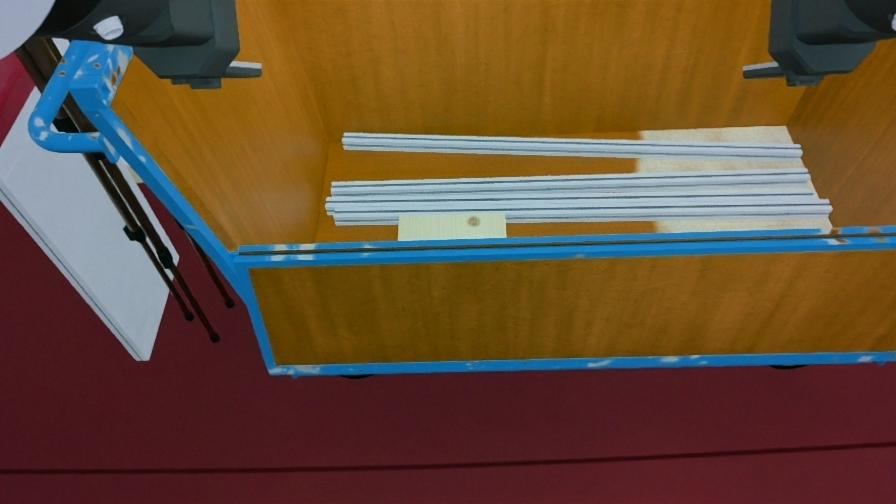

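finished_scene(scene=2)

The scene is finished: the task was done.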